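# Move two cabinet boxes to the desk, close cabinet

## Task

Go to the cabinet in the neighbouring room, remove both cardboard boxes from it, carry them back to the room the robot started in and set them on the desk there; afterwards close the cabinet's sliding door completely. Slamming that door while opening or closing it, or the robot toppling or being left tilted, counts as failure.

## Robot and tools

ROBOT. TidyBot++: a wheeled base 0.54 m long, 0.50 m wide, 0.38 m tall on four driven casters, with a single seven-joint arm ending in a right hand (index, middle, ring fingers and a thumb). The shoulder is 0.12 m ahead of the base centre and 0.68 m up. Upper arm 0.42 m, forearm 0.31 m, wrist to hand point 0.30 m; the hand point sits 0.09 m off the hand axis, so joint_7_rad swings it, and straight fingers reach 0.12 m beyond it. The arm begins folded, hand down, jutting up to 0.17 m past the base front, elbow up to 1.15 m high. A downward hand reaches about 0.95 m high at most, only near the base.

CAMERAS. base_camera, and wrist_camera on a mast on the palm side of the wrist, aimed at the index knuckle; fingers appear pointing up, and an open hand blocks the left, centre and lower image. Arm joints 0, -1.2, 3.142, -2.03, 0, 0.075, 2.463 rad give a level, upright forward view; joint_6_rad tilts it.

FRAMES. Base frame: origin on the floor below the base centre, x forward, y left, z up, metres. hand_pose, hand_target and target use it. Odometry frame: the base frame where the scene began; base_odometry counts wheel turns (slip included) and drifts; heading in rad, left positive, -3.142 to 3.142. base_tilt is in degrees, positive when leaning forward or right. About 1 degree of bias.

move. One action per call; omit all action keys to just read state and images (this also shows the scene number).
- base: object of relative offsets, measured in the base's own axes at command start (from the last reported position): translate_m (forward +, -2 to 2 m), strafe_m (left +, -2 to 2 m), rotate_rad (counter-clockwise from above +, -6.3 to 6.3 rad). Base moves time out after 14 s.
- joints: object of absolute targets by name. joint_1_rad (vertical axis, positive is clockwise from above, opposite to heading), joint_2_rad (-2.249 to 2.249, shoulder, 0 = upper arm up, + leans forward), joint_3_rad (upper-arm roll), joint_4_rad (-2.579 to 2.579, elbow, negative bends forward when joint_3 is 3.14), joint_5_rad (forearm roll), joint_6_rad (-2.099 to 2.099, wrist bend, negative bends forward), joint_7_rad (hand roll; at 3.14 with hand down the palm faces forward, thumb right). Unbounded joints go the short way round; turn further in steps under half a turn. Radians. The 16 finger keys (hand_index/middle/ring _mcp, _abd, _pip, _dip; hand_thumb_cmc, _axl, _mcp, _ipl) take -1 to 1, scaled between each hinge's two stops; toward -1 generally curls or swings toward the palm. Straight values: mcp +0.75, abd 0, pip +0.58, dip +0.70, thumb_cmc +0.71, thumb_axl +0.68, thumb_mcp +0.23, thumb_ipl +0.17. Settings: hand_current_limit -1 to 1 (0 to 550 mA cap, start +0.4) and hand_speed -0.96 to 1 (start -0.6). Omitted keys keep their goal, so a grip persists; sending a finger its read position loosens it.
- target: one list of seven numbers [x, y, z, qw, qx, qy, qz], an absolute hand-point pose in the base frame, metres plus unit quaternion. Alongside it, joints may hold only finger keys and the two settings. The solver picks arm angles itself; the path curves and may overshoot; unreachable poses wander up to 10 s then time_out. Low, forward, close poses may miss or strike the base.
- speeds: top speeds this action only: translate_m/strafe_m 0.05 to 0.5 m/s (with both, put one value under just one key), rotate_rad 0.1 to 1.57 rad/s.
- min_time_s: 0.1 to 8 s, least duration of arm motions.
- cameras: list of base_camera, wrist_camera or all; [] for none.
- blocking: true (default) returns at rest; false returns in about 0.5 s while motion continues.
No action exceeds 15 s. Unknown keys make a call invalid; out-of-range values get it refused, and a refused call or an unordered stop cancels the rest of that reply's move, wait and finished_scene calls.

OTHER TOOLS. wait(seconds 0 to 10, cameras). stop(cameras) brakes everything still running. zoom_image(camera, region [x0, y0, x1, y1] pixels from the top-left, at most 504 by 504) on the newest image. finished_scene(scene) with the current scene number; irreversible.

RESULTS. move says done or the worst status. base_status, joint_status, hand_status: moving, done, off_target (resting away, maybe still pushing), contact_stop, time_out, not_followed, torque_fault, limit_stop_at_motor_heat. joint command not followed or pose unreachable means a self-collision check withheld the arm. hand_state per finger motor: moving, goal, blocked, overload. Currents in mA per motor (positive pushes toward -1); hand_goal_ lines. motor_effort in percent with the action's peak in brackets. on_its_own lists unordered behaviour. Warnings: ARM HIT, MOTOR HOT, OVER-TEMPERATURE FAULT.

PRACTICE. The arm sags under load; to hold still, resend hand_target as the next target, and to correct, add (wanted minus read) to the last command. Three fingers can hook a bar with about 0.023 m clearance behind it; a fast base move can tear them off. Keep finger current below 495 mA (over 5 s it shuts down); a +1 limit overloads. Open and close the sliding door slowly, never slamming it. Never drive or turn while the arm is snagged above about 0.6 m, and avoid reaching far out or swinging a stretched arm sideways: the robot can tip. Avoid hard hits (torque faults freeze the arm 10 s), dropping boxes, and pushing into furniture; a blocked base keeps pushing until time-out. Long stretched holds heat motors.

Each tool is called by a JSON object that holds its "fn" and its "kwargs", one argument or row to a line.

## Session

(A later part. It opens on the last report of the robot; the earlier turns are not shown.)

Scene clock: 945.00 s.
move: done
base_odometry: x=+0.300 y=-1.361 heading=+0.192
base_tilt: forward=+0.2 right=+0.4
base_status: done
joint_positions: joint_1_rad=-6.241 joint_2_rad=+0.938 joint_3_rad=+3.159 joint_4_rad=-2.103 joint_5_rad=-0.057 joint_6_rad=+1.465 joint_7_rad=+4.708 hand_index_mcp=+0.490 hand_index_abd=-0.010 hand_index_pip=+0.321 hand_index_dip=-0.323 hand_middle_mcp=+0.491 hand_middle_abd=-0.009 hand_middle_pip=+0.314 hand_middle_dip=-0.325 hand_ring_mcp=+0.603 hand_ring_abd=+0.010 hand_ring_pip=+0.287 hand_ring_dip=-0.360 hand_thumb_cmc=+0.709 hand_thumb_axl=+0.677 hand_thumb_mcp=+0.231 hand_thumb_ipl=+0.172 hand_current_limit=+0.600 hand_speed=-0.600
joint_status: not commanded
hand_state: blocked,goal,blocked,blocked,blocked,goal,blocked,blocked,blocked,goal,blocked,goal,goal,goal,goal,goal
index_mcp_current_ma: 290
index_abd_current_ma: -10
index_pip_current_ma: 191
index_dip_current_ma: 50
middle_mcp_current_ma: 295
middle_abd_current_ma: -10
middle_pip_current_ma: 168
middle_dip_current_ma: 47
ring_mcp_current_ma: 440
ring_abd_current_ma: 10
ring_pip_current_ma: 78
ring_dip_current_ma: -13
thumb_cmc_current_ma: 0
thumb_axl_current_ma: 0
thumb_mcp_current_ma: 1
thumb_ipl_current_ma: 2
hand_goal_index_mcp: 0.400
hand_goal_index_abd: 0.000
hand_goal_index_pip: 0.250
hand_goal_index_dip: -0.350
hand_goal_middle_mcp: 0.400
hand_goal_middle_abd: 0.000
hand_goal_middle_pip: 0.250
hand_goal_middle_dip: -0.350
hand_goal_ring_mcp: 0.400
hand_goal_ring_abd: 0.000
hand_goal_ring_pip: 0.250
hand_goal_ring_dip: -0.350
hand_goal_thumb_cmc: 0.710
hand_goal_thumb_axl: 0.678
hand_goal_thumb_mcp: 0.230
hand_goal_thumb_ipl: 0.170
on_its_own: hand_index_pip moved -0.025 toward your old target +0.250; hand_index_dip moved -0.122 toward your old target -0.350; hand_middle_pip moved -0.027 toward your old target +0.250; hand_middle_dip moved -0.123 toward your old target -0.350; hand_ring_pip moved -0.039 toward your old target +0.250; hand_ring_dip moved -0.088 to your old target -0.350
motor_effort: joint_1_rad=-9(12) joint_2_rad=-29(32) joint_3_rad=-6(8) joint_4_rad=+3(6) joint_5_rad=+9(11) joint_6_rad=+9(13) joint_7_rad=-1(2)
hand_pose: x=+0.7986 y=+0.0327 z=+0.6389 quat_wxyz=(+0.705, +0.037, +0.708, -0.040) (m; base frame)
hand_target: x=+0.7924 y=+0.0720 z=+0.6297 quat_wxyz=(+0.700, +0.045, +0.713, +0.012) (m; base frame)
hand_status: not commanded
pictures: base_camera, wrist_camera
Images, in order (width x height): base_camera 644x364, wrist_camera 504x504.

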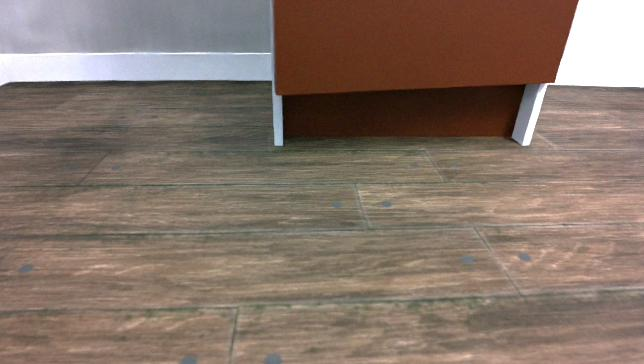

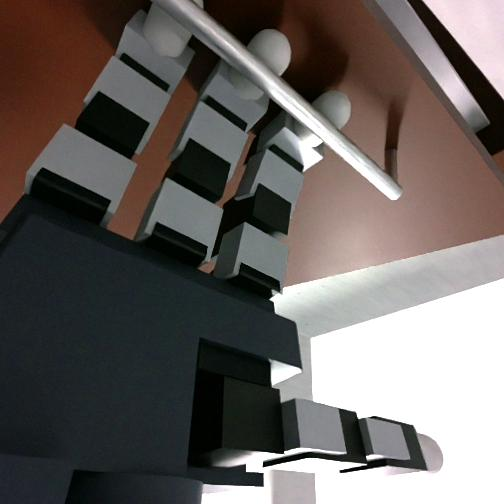

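{"fn": "move", "kwargs": {
  "base": {"translate_m":-0.12,"strafe_m":-0.03},
  "speeds": {"translate_m":0.06},
  "cameras": ["all"]
}}

Scene clock: 956.23 s.
move: done
base_odometry: x=+0.188 y=-1.413 heading=+0.192
base_tilt: forward=+0.2 right=+0.5
base_status: done
joint_positions: joint_1_rad=-6.234 joint_2_rad=+0.939 joint_3_rad=+3.165 joint_4_rad=-2.092 joint_5_rad=-0.064 joint_6_rad=+1.466 joint_7_rad=+4.707 hand_index_mcp=+0.486 hand_index_abd=-0.011 hand_index_pip=+0.317 hand_index_dip=-0.330 hand_middle_mcp=+0.483 hand_middle_abd=-0.010 hand_middle_pip=+0.306 hand_middle_dip=-0.333 hand_ring_mcp=+0.600 hand_ring_abd=+0.025 hand_ring_pip=+0.286 hand_ring_dip=-0.353 hand_thumb_cmc=+0.709 hand_thumb_axl=+0.677 hand_thumb_mcp=+0.231 hand_thumb_ipl=+0.172 hand_current_limit=+0.600 hand_speed=-0.600
joint_status: not commanded
hand_state: blocked,goal,blocked,blocked,blocked,goal,blocked,goal,blocked,blocked,blocked,goal,goal,goal,goal,goal
index_mcp_current_ma: 274
index_abd_current_ma: -12
index_pip_current_ma: 177
index_dip_current_ma: 35
middle_mcp_current_ma: 260
middle_abd_current_ma: -11
middle_pip_current_ma: 139
middle_dip_current_ma: 27
ring_mcp_current_ma: 440
ring_abd_current_ma: 38
ring_pip_current_ma: 76
ring_dip_current_ma: -3
thumb_cmc_current_ma: 0
thumb_axl_current_ma: 0
thumb_mcp_current_ma: 1
thumb_ipl_current_ma: 2
hand_goal_index_mcp: 0.400
hand_goal_index_abd: 0.000
hand_goal_index_pip: 0.250
hand_goal_index_dip: -0.350
hand_goal_middle_mcp: 0.400
hand_goal_middle_abd: 0.000
hand_goal_middle_pip: 0.250
hand_goal_middle_dip: -0.350
hand_goal_ring_mcp: 0.400
hand_goal_ring_abd: 0.000
hand_goal_ring_pip: 0.250
hand_goal_ring_dip: -0.350
hand_goal_thumb_cmc: 0.710
hand_goal_thumb_axl: 0.678
hand_goal_thumb_mcp: 0.230
hand_goal_thumb_ipl: 0.170
motor_effort: joint_1_rad=-8(13) joint_2_rad=-30(33) joint_3_rad=-6(9) joint_4_rad=+2(4) joint_5_rad=+8(12) joint_6_rad=+9(12) joint_7_rad=-1(2)
hand_pose: x=+0.8022 y=+0.0232 z=+0.6417 quat_wxyz=(+0.708, +0.042, +0.704, -0.047) (m; base frame)
hand_target: x=+0.7924 y=+0.0720 z=+0.6297 quat_wxyz=(+0.700, +0.045, +0.713, +0.012) (m; base frame)
hand_status: not commanded
pictures: base_camera, wrist_camera
Images, in order (width x height): base_camera 644x364, wrist_camera 504x504.

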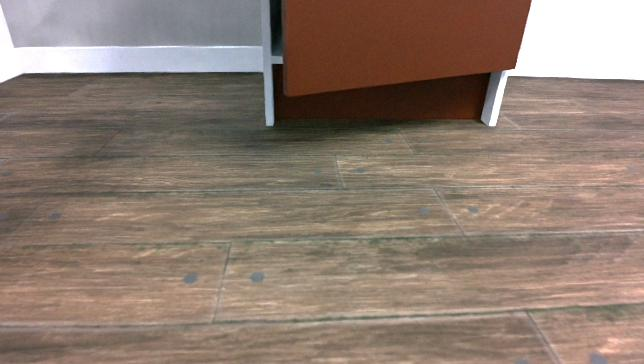

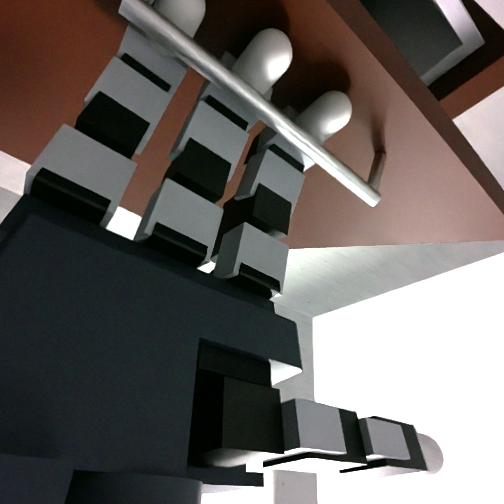

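{"fn": "move", "kwargs": {
  "base": {"translate_m":-0.055,"strafe_m":-0.16,"rotate_rad":0.15},
  "speeds": {"strafe_m":0.11,"rotate_rad":0.1},
  "cameras": ["all"]
}}

Scene clock: 963.10 s.
move: done
base_odometry: x=+0.164 y=-1.581 heading=+0.343
base_tilt: forward=+0.2 right=+0.5
base_status: done
joint_positions: joint_1_rad=-6.231 joint_2_rad=+0.939 joint_3_rad=+3.169 joint_4_rad=-2.091 joint_5_rad=-0.071 joint_6_rad=+1.466 joint_7_rad=+4.707 hand_index_mcp=+0.467 hand_index_abd=-0.012 hand_index_pip=+0.304 hand_index_dip=-0.334 hand_middle_mcp=+0.462 hand_middle_abd=-0.011 hand_middle_pip=+0.294 hand_middle_dip=-0.337 hand_ring_mcp=+0.589 hand_ring_abd=+0.025 hand_ring_pip=+0.271 hand_ring_dip=-0.360 hand_thumb_cmc=+0.709 hand_thumb_axl=+0.677 hand_thumb_mcp=+0.231 hand_thumb_ipl=+0.172 hand_current_limit=+0.600 hand_speed=-0.600
joint_status: not commanded
hand_state: blocked,goal,blocked,goal,blocked,goal,blocked,goal,blocked,blocked,blocked,goal,goal,goal,goal,goal
index_mcp_current_ma: 194
index_abd_current_ma: -14
index_pip_current_ma: 131
index_dip_current_ma: 26
middle_mcp_current_ma: 173
middle_abd_current_ma: -12
middle_pip_current_ma: 98
middle_dip_current_ma: 19
ring_mcp_current_ma: 440
ring_abd_current_ma: 38
ring_pip_current_ma: 35
ring_dip_current_ma: -13
thumb_cmc_current_ma: 0
thumb_axl_current_ma: 0
thumb_mcp_current_ma: 1
thumb_ipl_current_ma: 2
hand_goal_index_mcp: 0.400
hand_goal_index_abd: 0.000
hand_goal_index_pip: 0.250
hand_goal_index_dip: -0.350
hand_goal_middle_mcp: 0.400
hand_goal_middle_abd: 0.000
hand_goal_middle_pip: 0.250
hand_goal_middle_dip: -0.350
hand_goal_ring_mcp: 0.400
hand_goal_ring_abd: 0.000
hand_goal_ring_pip: 0.250
hand_goal_ring_dip: -0.350
hand_goal_thumb_cmc: 0.710
hand_goal_thumb_axl: 0.678
hand_goal_thumb_mcp: 0.230
hand_goal_thumb_ipl: 0.170
on_its_own: hand_middle_mcp moved -0.021 toward your old target +0.400
motor_effort: joint_1_rad=-8(14) joint_2_rad=-29(31) joint_3_rad=-6(10) joint_4_rad=+3(6) joint_5_rad=+8(13) joint_6_rad=+9(11) joint_7_rad=-1(2)
hand_pose: x=+0.8030 y=+0.0173 z=+0.6419 quat_wxyz=(+0.708, +0.046, +0.703, -0.052) (m; base frame)
hand_target: x=+0.7924 y=+0.0720 z=+0.6297 quat_wxyz=(+0.700, +0.045, +0.713, +0.012) (m; base frame)
hand_status: not commanded
pictures: base_camera, wrist_camera
Images, in order (width x height): base_camera 644x364, wrist_camera 504x504.

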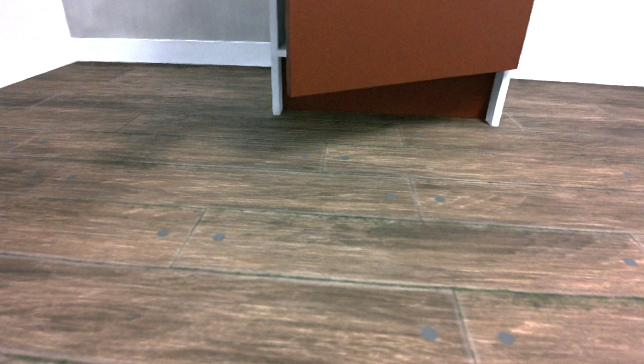

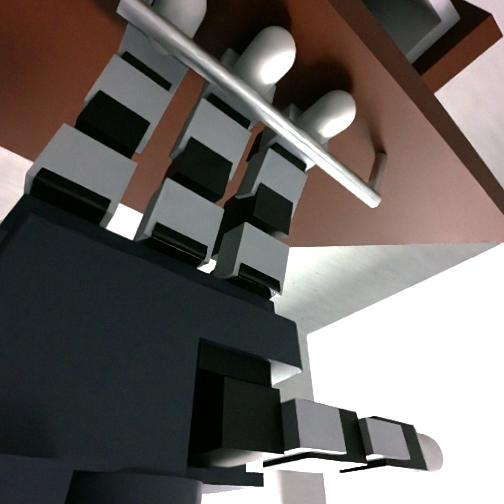

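{"fn": "move", "kwargs": {
  "base": {"translate_m":-0.065,"strafe_m":-0.21,"rotate_rad":0.2},
  "speeds": {"strafe_m":0.11,"rotate_rad":0.1},
  "cameras": ["all"]
}}

Scene clock: 972.03 s.
move: done
base_odometry: x=+0.174 y=-1.800 heading=+0.543
base_tilt: forward=+0.2 right=+0.5
base_status: done
joint_positions: joint_1_rad=-6.222 joint_2_rad=+0.940 joint_3_rad=+3.177 joint_4_rad=-2.090 joint_5_rad=-0.080 joint_6_rad=+1.467 joint_7_rad=+4.707 hand_index_mcp=+0.460 hand_index_abd=-0.012 hand_index_pip=+0.300 hand_index_dip=-0.334 hand_middle_mcp=+0.454 hand_middle_abd=-0.011 hand_middle_pip=+0.291 hand_middle_dip=-0.337 hand_ring_mcp=+0.588 hand_ring_abd=+0.025 hand_ring_pip=+0.270 hand_ring_dip=-0.367 hand_thumb_cmc=+0.709 hand_thumb_axl=+0.677 hand_thumb_mcp=+0.231 hand_thumb_ipl=+0.172 hand_current_limit=+0.600 hand_speed=-0.600
joint_status: not commanded
hand_state: blocked,goal,blocked,goal,blocked,goal,blocked,goal,blocked,blocked,goal,goal,goal,goal,goal,goal
index_mcp_current_ma: 166
index_abd_current_ma: -13
index_pip_current_ma: 120
index_dip_current_ma: 24
middle_mcp_current_ma: 144
middle_abd_current_ma: -12
middle_pip_current_ma: 90
middle_dip_current_ma: 18
ring_mcp_current_ma: 440
ring_abd_current_ma: 38
ring_pip_current_ma: 33
ring_dip_current_ma: -27
thumb_cmc_current_ma: 0
thumb_axl_current_ma: 0
thumb_mcp_current_ma: 1
thumb_ipl_current_ma: 2
hand_goal_index_mcp: 0.400
hand_goal_index_abd: 0.000
hand_goal_index_pip: 0.250
hand_goal_index_dip: -0.350
hand_goal_middle_mcp: 0.400
hand_goal_middle_abd: 0.000
hand_goal_middle_pip: 0.250
hand_goal_middle_dip: -0.350
hand_goal_ring_mcp: 0.400
hand_goal_ring_abd: 0.000
hand_goal_ring_pip: 0.250
hand_goal_ring_dip: -0.350
hand_goal_thumb_cmc: 0.710
hand_goal_thumb_axl: 0.678
hand_goal_thumb_mcp: 0.230
hand_goal_thumb_ipl: 0.170
motor_effort: joint_1_rad=-11(16) joint_2_rad=-28(31) joint_3_rad=-7(11) joint_4_rad=+2(5) joint_5_rad=+11(15) joint_6_rad=+9(11) joint_7_rad=-2(2)
hand_pose: x=+0.8039 y=+0.0046 z=+0.6418 quat_wxyz=(+0.708, +0.052, +0.702, -0.062) (m; base frame)
hand_target: x=+0.7924 y=+0.0720 z=+0.6297 quat_wxyz=(+0.700, +0.045, +0.713, +0.012) (m; base frame)
hand_status: not commanded
pictures: base_camera, wrist_camera
Images, in order (width x height): base_camera 644x364, wrist_camera 504x504.

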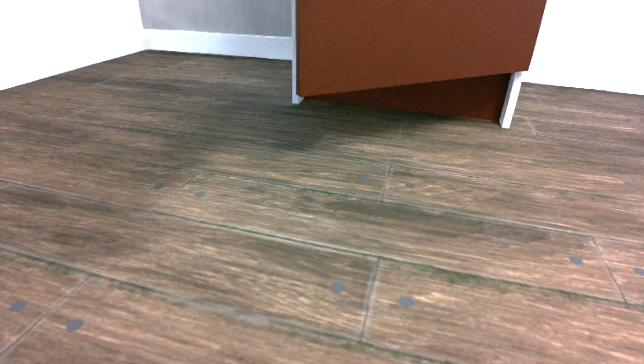

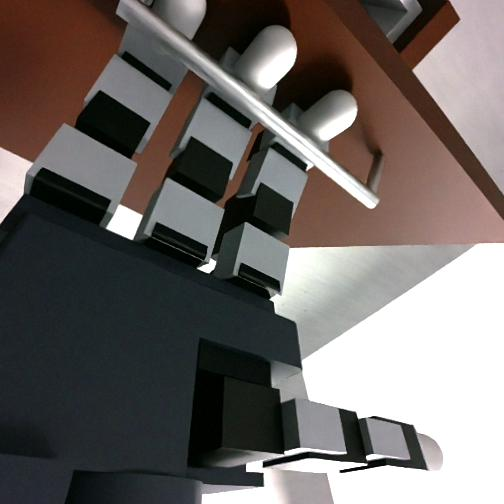

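{"fn": "move", "kwargs": {
  "base": {"translate_m":-0.078,"strafe_m":-0.30,"rotate_rad":0.27},
  "speeds": {"strafe_m":0.115,"rotate_rad":0.1},
  "cameras": ["all"]
}}

{"fn": "move", "kwargs": {
  "base": {"translate_m":-0.078,"strafe_m":-0.30,"rotate_rad":0.27},
  "speeds": {"strafe_m":0.115,"rotate_rad":0.1},
  "cameras": ["all"]
}}

Scene clock: 982.53 s.
move: done
base_odometry: x=+0.262 y=-2.098 heading=+0.814
base_tilt: forward=+0.2 right=+0.5
base_status: done
joint_positions: joint_1_rad=-6.226 joint_2_rad=+0.940 joint_3_rad=+3.177 joint_4_rad=-2.089 joint_5_rad=-0.085 joint_6_rad=+1.467 joint_7_rad=+4.707 hand_index_mcp=+0.458 hand_index_abd=-0.011 hand_index_pip=+0.301 hand_index_dip=-0.334 hand_middle_mcp=+0.449 hand_middle_abd=-0.009 hand_middle_pip=+0.289 hand_middle_dip=-0.337 hand_ring_mcp=+0.592 hand_ring_abd=+0.025 hand_ring_pip=+0.266 hand_ring_dip=-0.372 hand_thumb_cmc=+0.709 hand_thumb_axl=+0.677 hand_thumb_mcp=+0.231 hand_thumb_ipl=+0.172 hand_current_limit=+0.600 hand_speed=-0.600
joint_status: not commanded
hand_state: blocked,goal,blocked,goal,blocked,goal,blocked,goal,blocked,blocked,goal,blocked,goal,goal,goal,goal
index_mcp_current_ma: 157
index_abd_current_ma: -12
index_pip_current_ma: 122
index_dip_current_ma: 24
middle_mcp_current_ma: 126
middle_abd_current_ma: -10
middle_pip_current_ma: 85
middle_dip_current_ma: 18
ring_mcp_current_ma: 440
ring_abd_current_ma: 37
ring_pip_current_ma: 25
ring_dip_current_ma: -38
thumb_cmc_current_ma: 0
thumb_axl_current_ma: 0
thumb_mcp_current_ma: 1
thumb_ipl_current_ma: 2
hand_goal_index_mcp: 0.400
hand_goal_index_abd: 0.000
hand_goal_index_pip: 0.250
hand_goal_index_dip: -0.350
hand_goal_middle_mcp: 0.400
hand_goal_middle_abd: 0.000
hand_goal_middle_pip: 0.250
hand_goal_middle_dip: -0.350
hand_goal_ring_mcp: 0.400
hand_goal_ring_abd: 0.000
hand_goal_ring_pip: 0.250
hand_goal_ring_dip: -0.350
hand_goal_thumb_cmc: 0.710
hand_goal_thumb_axl: 0.678
hand_goal_thumb_mcp: 0.230
hand_goal_thumb_ipl: 0.170
motor_effort: joint_1_rad=-8(15) joint_2_rad=-28(30) joint_3_rad=-5(11) joint_4_rad=+3(6) joint_5_rad=+8(15) joint_6_rad=+9(11) joint_7_rad=-1(2)
hand_pose: x=+0.8042 y=+0.0060 z=+0.6420 quat_wxyz=(+0.708, +0.052, +0.702, -0.063) (m; base frame)
hand_target: x=+0.7924 y=+0.0720 z=+0.6297 quat_wxyz=(+0.700, +0.045, +0.713, +0.012) (m; base frame)
hand_status: not commanded
pictures: base_camera, wrist_camera
Images, in order (width x height): base_camera 644x364, wrist_camera 504x504.

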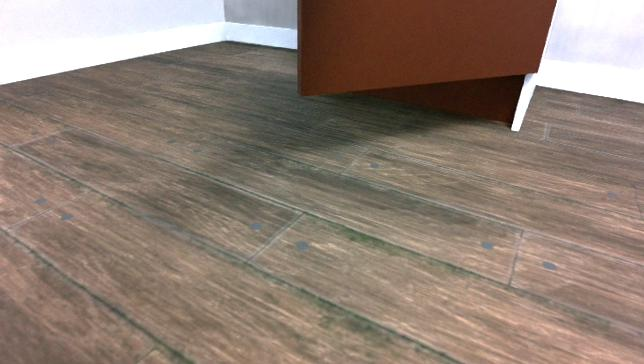

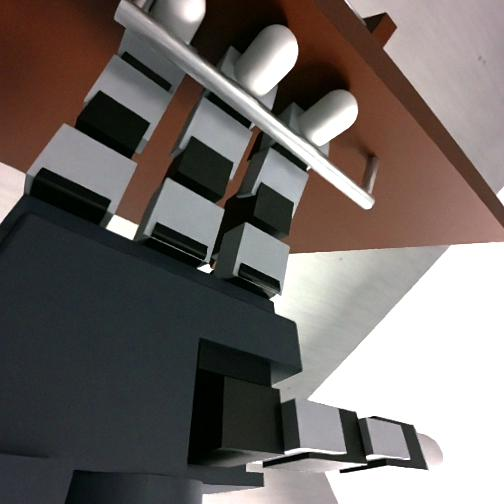

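Scene clock: 985.80 s.
move: done
base_odometry: x=+0.427 y=-2.360 heading=+1.085
base_tilt: forward=+0.2 right=+0.4
base_status: done
joint_positions: joint_1_rad=-6.233 joint_2_rad=+0.940 joint_3_rad=+3.176 joint_4_rad=-2.089 joint_5_rad=-0.084 joint_6_rad=+1.467 joint_7_rad=+4.707 hand_index_mcp=+0.422 hand_index_abd=-0.012 hand_index_pip=+0.270 hand_index_dip=-0.342 hand_middle_mcp=+0.417 hand_middle_abd=-0.010 hand_middle_pip=+0.256 hand_middle_dip=-0.347 hand_ring_mcp=+0.514 hand_ring_abd=+0.023 hand_ring_pip=+0.271 hand_ring_dip=-0.372 hand_thumb_cmc=+0.709 hand_thumb_axl=+0.677 hand_thumb_mcp=+0.231 hand_thumb_ipl=+0.172 hand_current_limit=+0.600 hand_speed=-0.600
joint_status: not commanded
hand_state: blocked,goal,goal,goal,goal,goal,goal,goal,blocked,blocked,blocked,blocked,goal,goal,goal,goal
index_mcp_current_ma: 42
index_abd_current_ma: -14
index_pip_current_ma: 33
index_dip_current_ma: 9
middle_mcp_current_ma: 28
middle_abd_current_ma: -11
middle_pip_current_ma: 7
middle_dip_current_ma: 2
ring_mcp_current_ma: 404
ring_abd_current_ma: 33
ring_pip_current_ma: 35
ring_dip_current_ma: -38
thumb_cmc_current_ma: 0
thumb_axl_current_ma: 0
thumb_mcp_current_ma: 1
thumb_ipl_current_ma: 2
hand_goal_index_mcp: 0.400
hand_goal_index_abd: 0.000
hand_goal_index_pip: 0.250
hand_goal_index_dip: -0.350
hand_goal_middle_mcp: 0.400
hand_goal_middle_abd: 0.000
hand_goal_middle_pip: 0.250
hand_goal_middle_dip: -0.350
hand_goal_ring_mcp: 0.400
hand_goal_ring_abd: 0.000
hand_goal_ring_pip: 0.250
hand_goal_ring_dip: -0.350
hand_goal_thumb_cmc: 0.710
hand_goal_thumb_axl: 0.678
hand_goal_thumb_mcp: 0.230
hand_goal_thumb_ipl: 0.170
on_its_own: hand_index_mcp moved -0.035 toward your old target +0.400; hand_index_pip moved -0.031 to your old target +0.250; hand_middle_mcp moved -0.033 to your old target +0.400; hand_middle_pip moved -0.033 to your old target +0.250; hand_ring_mcp moved -0.078 toward your old target +0.400
motor_effort: joint_1_rad=-9(13) joint_2_rad=-29(30) joint_3_rad=-6(9) joint_4_rad=+4(6) joint_5_rad=+8(12) joint_6_rad=+8(10) joint_7_rad=-2(3)
hand_pose: x=+0.8040 y=+0.0116 z=+0.6422 quat_wxyz=(+0.708, +0.049, +0.702, -0.059) (m; base frame)
hand_target: x=+0.7924 y=+0.0720 z=+0.6297 quat_wxyz=(+0.700, +0.045, +0.713, +0.012) (m; base frame)
hand_status: not commanded
pictures: base_camera, wrist_camera
Images, in order (width x height): base_camera 644x364, wrist_camera 504x504.

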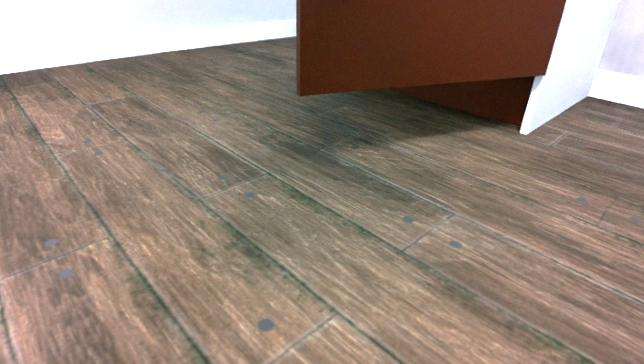

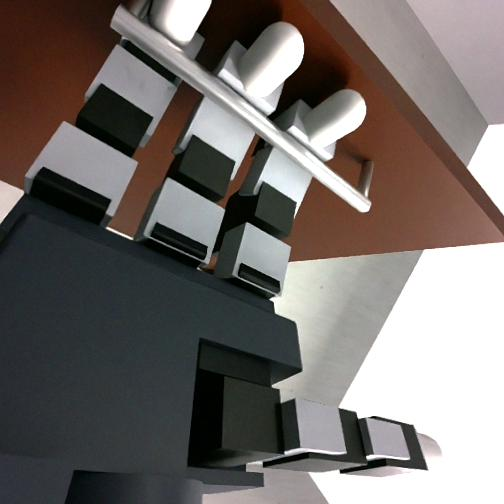

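{"fn": "move", "kwargs": {
  "base": {"translate_m":-0.08,"strafe_m":-0.32,"rotate_rad":0.29},
  "speeds": {"strafe_m":0.115,"rotate_rad":0.1},
  "cameras": ["all"]
}}

Scene clock: 991.87 s.
move: done
base_odometry: x=+0.672 y=-2.581 heading=+1.375
base_tilt: forward=+0.1 right=+0.4
base_status: done
joint_positions: joint_1_rad=-6.244 joint_2_rad=+0.940 joint_3_rad=+3.174 joint_4_rad=-2.090 joint_5_rad=-0.086 joint_6_rad=+1.468 joint_7_rad=+4.707 hand_index_mcp=+0.426 hand_index_abd=-0.014 hand_index_pip=+0.298 hand_index_dip=-0.320 hand_middle_mcp=+0.420 hand_middle_abd=-0.010 hand_middle_pip=+0.291 hand_middle_dip=-0.339 hand_ring_mcp=+0.524 hand_ring_abd=+0.019 hand_ring_pip=+0.285 hand_ring_dip=-0.363 hand_thumb_cmc=+0.709 hand_thumb_axl=+0.677 hand_thumb_mcp=+0.231 hand_thumb_ipl=+0.172 hand_current_limit=+0.600 hand_speed=-0.600
joint_status: not commanded
hand_state: blocked,goal,blocked,blocked,goal,goal,blocked,goal,blocked,goal,blocked,goal,goal,goal,goal,goal
index_mcp_current_ma: 53
index_abd_current_ma: -17
index_pip_current_ma: 112
index_dip_current_ma: 58
middle_mcp_current_ma: 36
middle_abd_current_ma: -11
middle_pip_current_ma: 91
middle_dip_current_ma: 15
ring_mcp_current_ma: 440
ring_abd_current_ma: 26
ring_pip_current_ma: 72
ring_dip_current_ma: -19
thumb_cmc_current_ma: 0
thumb_axl_current_ma: 0
thumb_mcp_current_ma: 1
thumb_ipl_current_ma: 2
hand_goal_index_mcp: 0.400
hand_goal_index_abd: 0.000
hand_goal_index_pip: 0.250
hand_goal_index_dip: -0.350
hand_goal_middle_mcp: 0.400
hand_goal_middle_abd: 0.000
hand_goal_middle_pip: 0.250
hand_goal_middle_dip: -0.350
hand_goal_ring_mcp: 0.400
hand_goal_ring_abd: 0.000
hand_goal_ring_pip: 0.250
hand_goal_ring_dip: -0.350
hand_goal_thumb_cmc: 0.710
hand_goal_thumb_axl: 0.678
hand_goal_thumb_mcp: 0.230
hand_goal_thumb_ipl: 0.170
motor_effort: joint_1_rad=-7(12) joint_2_rad=-29(30) joint_3_rad=-5(9) joint_4_rad=+5(7) joint_5_rad=+6(12) joint_6_rad=+8(10) joint_7_rad=-2(3)
hand_pose: x=+0.8037 y=+0.0192 z=+0.6423 quat_wxyz=(+0.709, +0.046, +0.702, -0.055) (m; base frame)
hand_target: x=+0.7924 y=+0.0720 z=+0.6297 quat_wxyz=(+0.700, +0.045, +0.713, +0.012) (m; base frame)
hand_status: not commanded
pictures: base_camera, wrist_camera
Images, in order (width x height): base_camera 644x364, wrist_camera 504x504.

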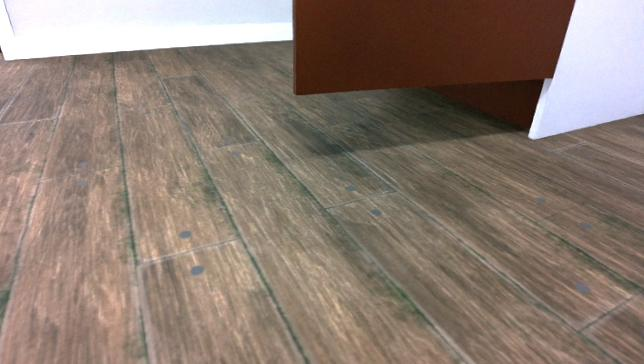

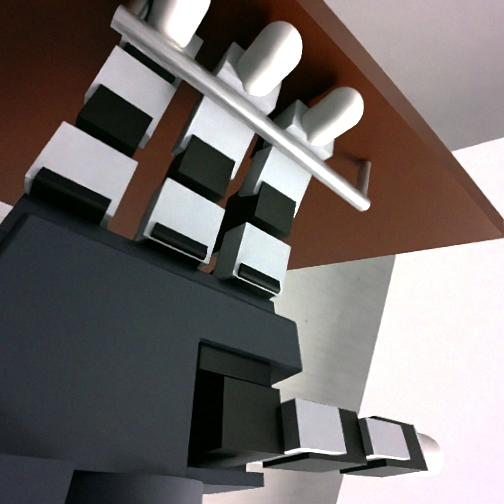

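{"fn": "move", "kwargs": {
  "base": {"translate_m":-0.07,"strafe_m":-0.28,"rotate_rad":0.25},
  "speeds": {"strafe_m":0.115,"rotate_rad":0.1},
  "cameras": ["all"]
}}

Scene clock: 1000.90 s.
move: time_out
base_odometry: x=+0.744 y=-2.615 heading=+1.463
base_tilt: forward=+0.2 right=+0.5
base_status: translate_m time_out (by the wheels' count: -0.019 of -0.070); strafe_m time_out (by the wheels' count: -0.077 of -0.280); rotate_rad time_out (by the wheels' count: +0.088 of +0.250)
joint_positions: joint_1_rad=-6.242 joint_2_rad=+0.940 joint_3_rad=+3.173 joint_4_rad=-2.092 joint_5_rad=-0.086 joint_6_rad=+1.470 joint_7_rad=+4.707 hand_index_mcp=+0.440 hand_index_abd=-0.016 hand_index_pip=+0.312 hand_index_dip=-0.314 hand_middle_mcp=+0.434 hand_middle_abd=-0.012 hand_middle_pip=+0.306 hand_middle_dip=-0.335 hand_ring_mcp=+0.543 hand_ring_abd=+0.017 hand_ring_pip=+0.290 hand_ring_dip=-0.360 hand_thumb_cmc=+0.710 hand_thumb_axl=+0.677 hand_thumb_mcp=+0.231 hand_thumb_ipl=+0.172 hand_current_limit=+0.600 hand_speed=-0.600
joint_status: not commanded
hand_state: blocked,goal,blocked,blocked,blocked,goal,blocked,goal,blocked,goal,blocked,goal,goal,goal,goal,goal
index_mcp_current_ma: 93
index_abd_current_ma: -21
index_pip_current_ma: 158
index_dip_current_ma: 76
middle_mcp_current_ma: 76
middle_abd_current_ma: -13
middle_pip_current_ma: 139
middle_dip_current_ma: 23
ring_mcp_current_ma: 440
ring_abd_current_ma: 22
ring_pip_current_ma: 87
ring_dip_current_ma: -13
thumb_cmc_current_ma: 0
thumb_axl_current_ma: 0
thumb_mcp_current_ma: 1
thumb_ipl_current_ma: 2
hand_goal_index_mcp: 0.400
hand_goal_index_abd: 0.000
hand_goal_index_pip: 0.250
hand_goal_index_dip: -0.350
hand_goal_middle_mcp: 0.400
hand_goal_middle_abd: 0.000
hand_goal_middle_pip: 0.250
hand_goal_middle_dip: -0.350
hand_goal_ring_mcp: 0.400
hand_goal_ring_abd: 0.000
hand_goal_ring_pip: 0.250
hand_goal_ring_dip: -0.350
hand_goal_thumb_cmc: 0.710
hand_goal_thumb_axl: 0.678
hand_goal_thumb_mcp: 0.230
hand_goal_thumb_ipl: 0.170
motor_effort: joint_1_rad=-8(12) joint_2_rad=-29(31) joint_3_rad=-5(8) joint_4_rad=+5(9) joint_5_rad=+8(12) joint_6_rad=+8(12) joint_7_rad=-3(3)
hand_pose: x=+0.8031 y=+0.0179 z=+0.6424 quat_wxyz=(+0.709, +0.047, +0.702, -0.055) (m; base frame)
hand_target: x=+0.7924 y=+0.0720 z=+0.6297 quat_wxyz=(+0.700, +0.045, +0.713, +0.012) (m; base frame)
hand_status: not commanded
pictures: base_camera, wrist_camera
Images, in order (width x height): base_camera 644x364, wrist_camera 504x504.

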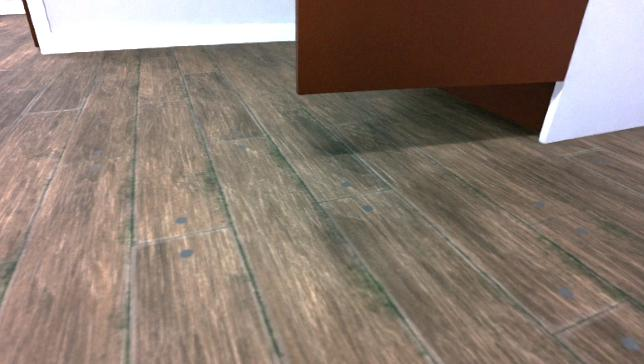

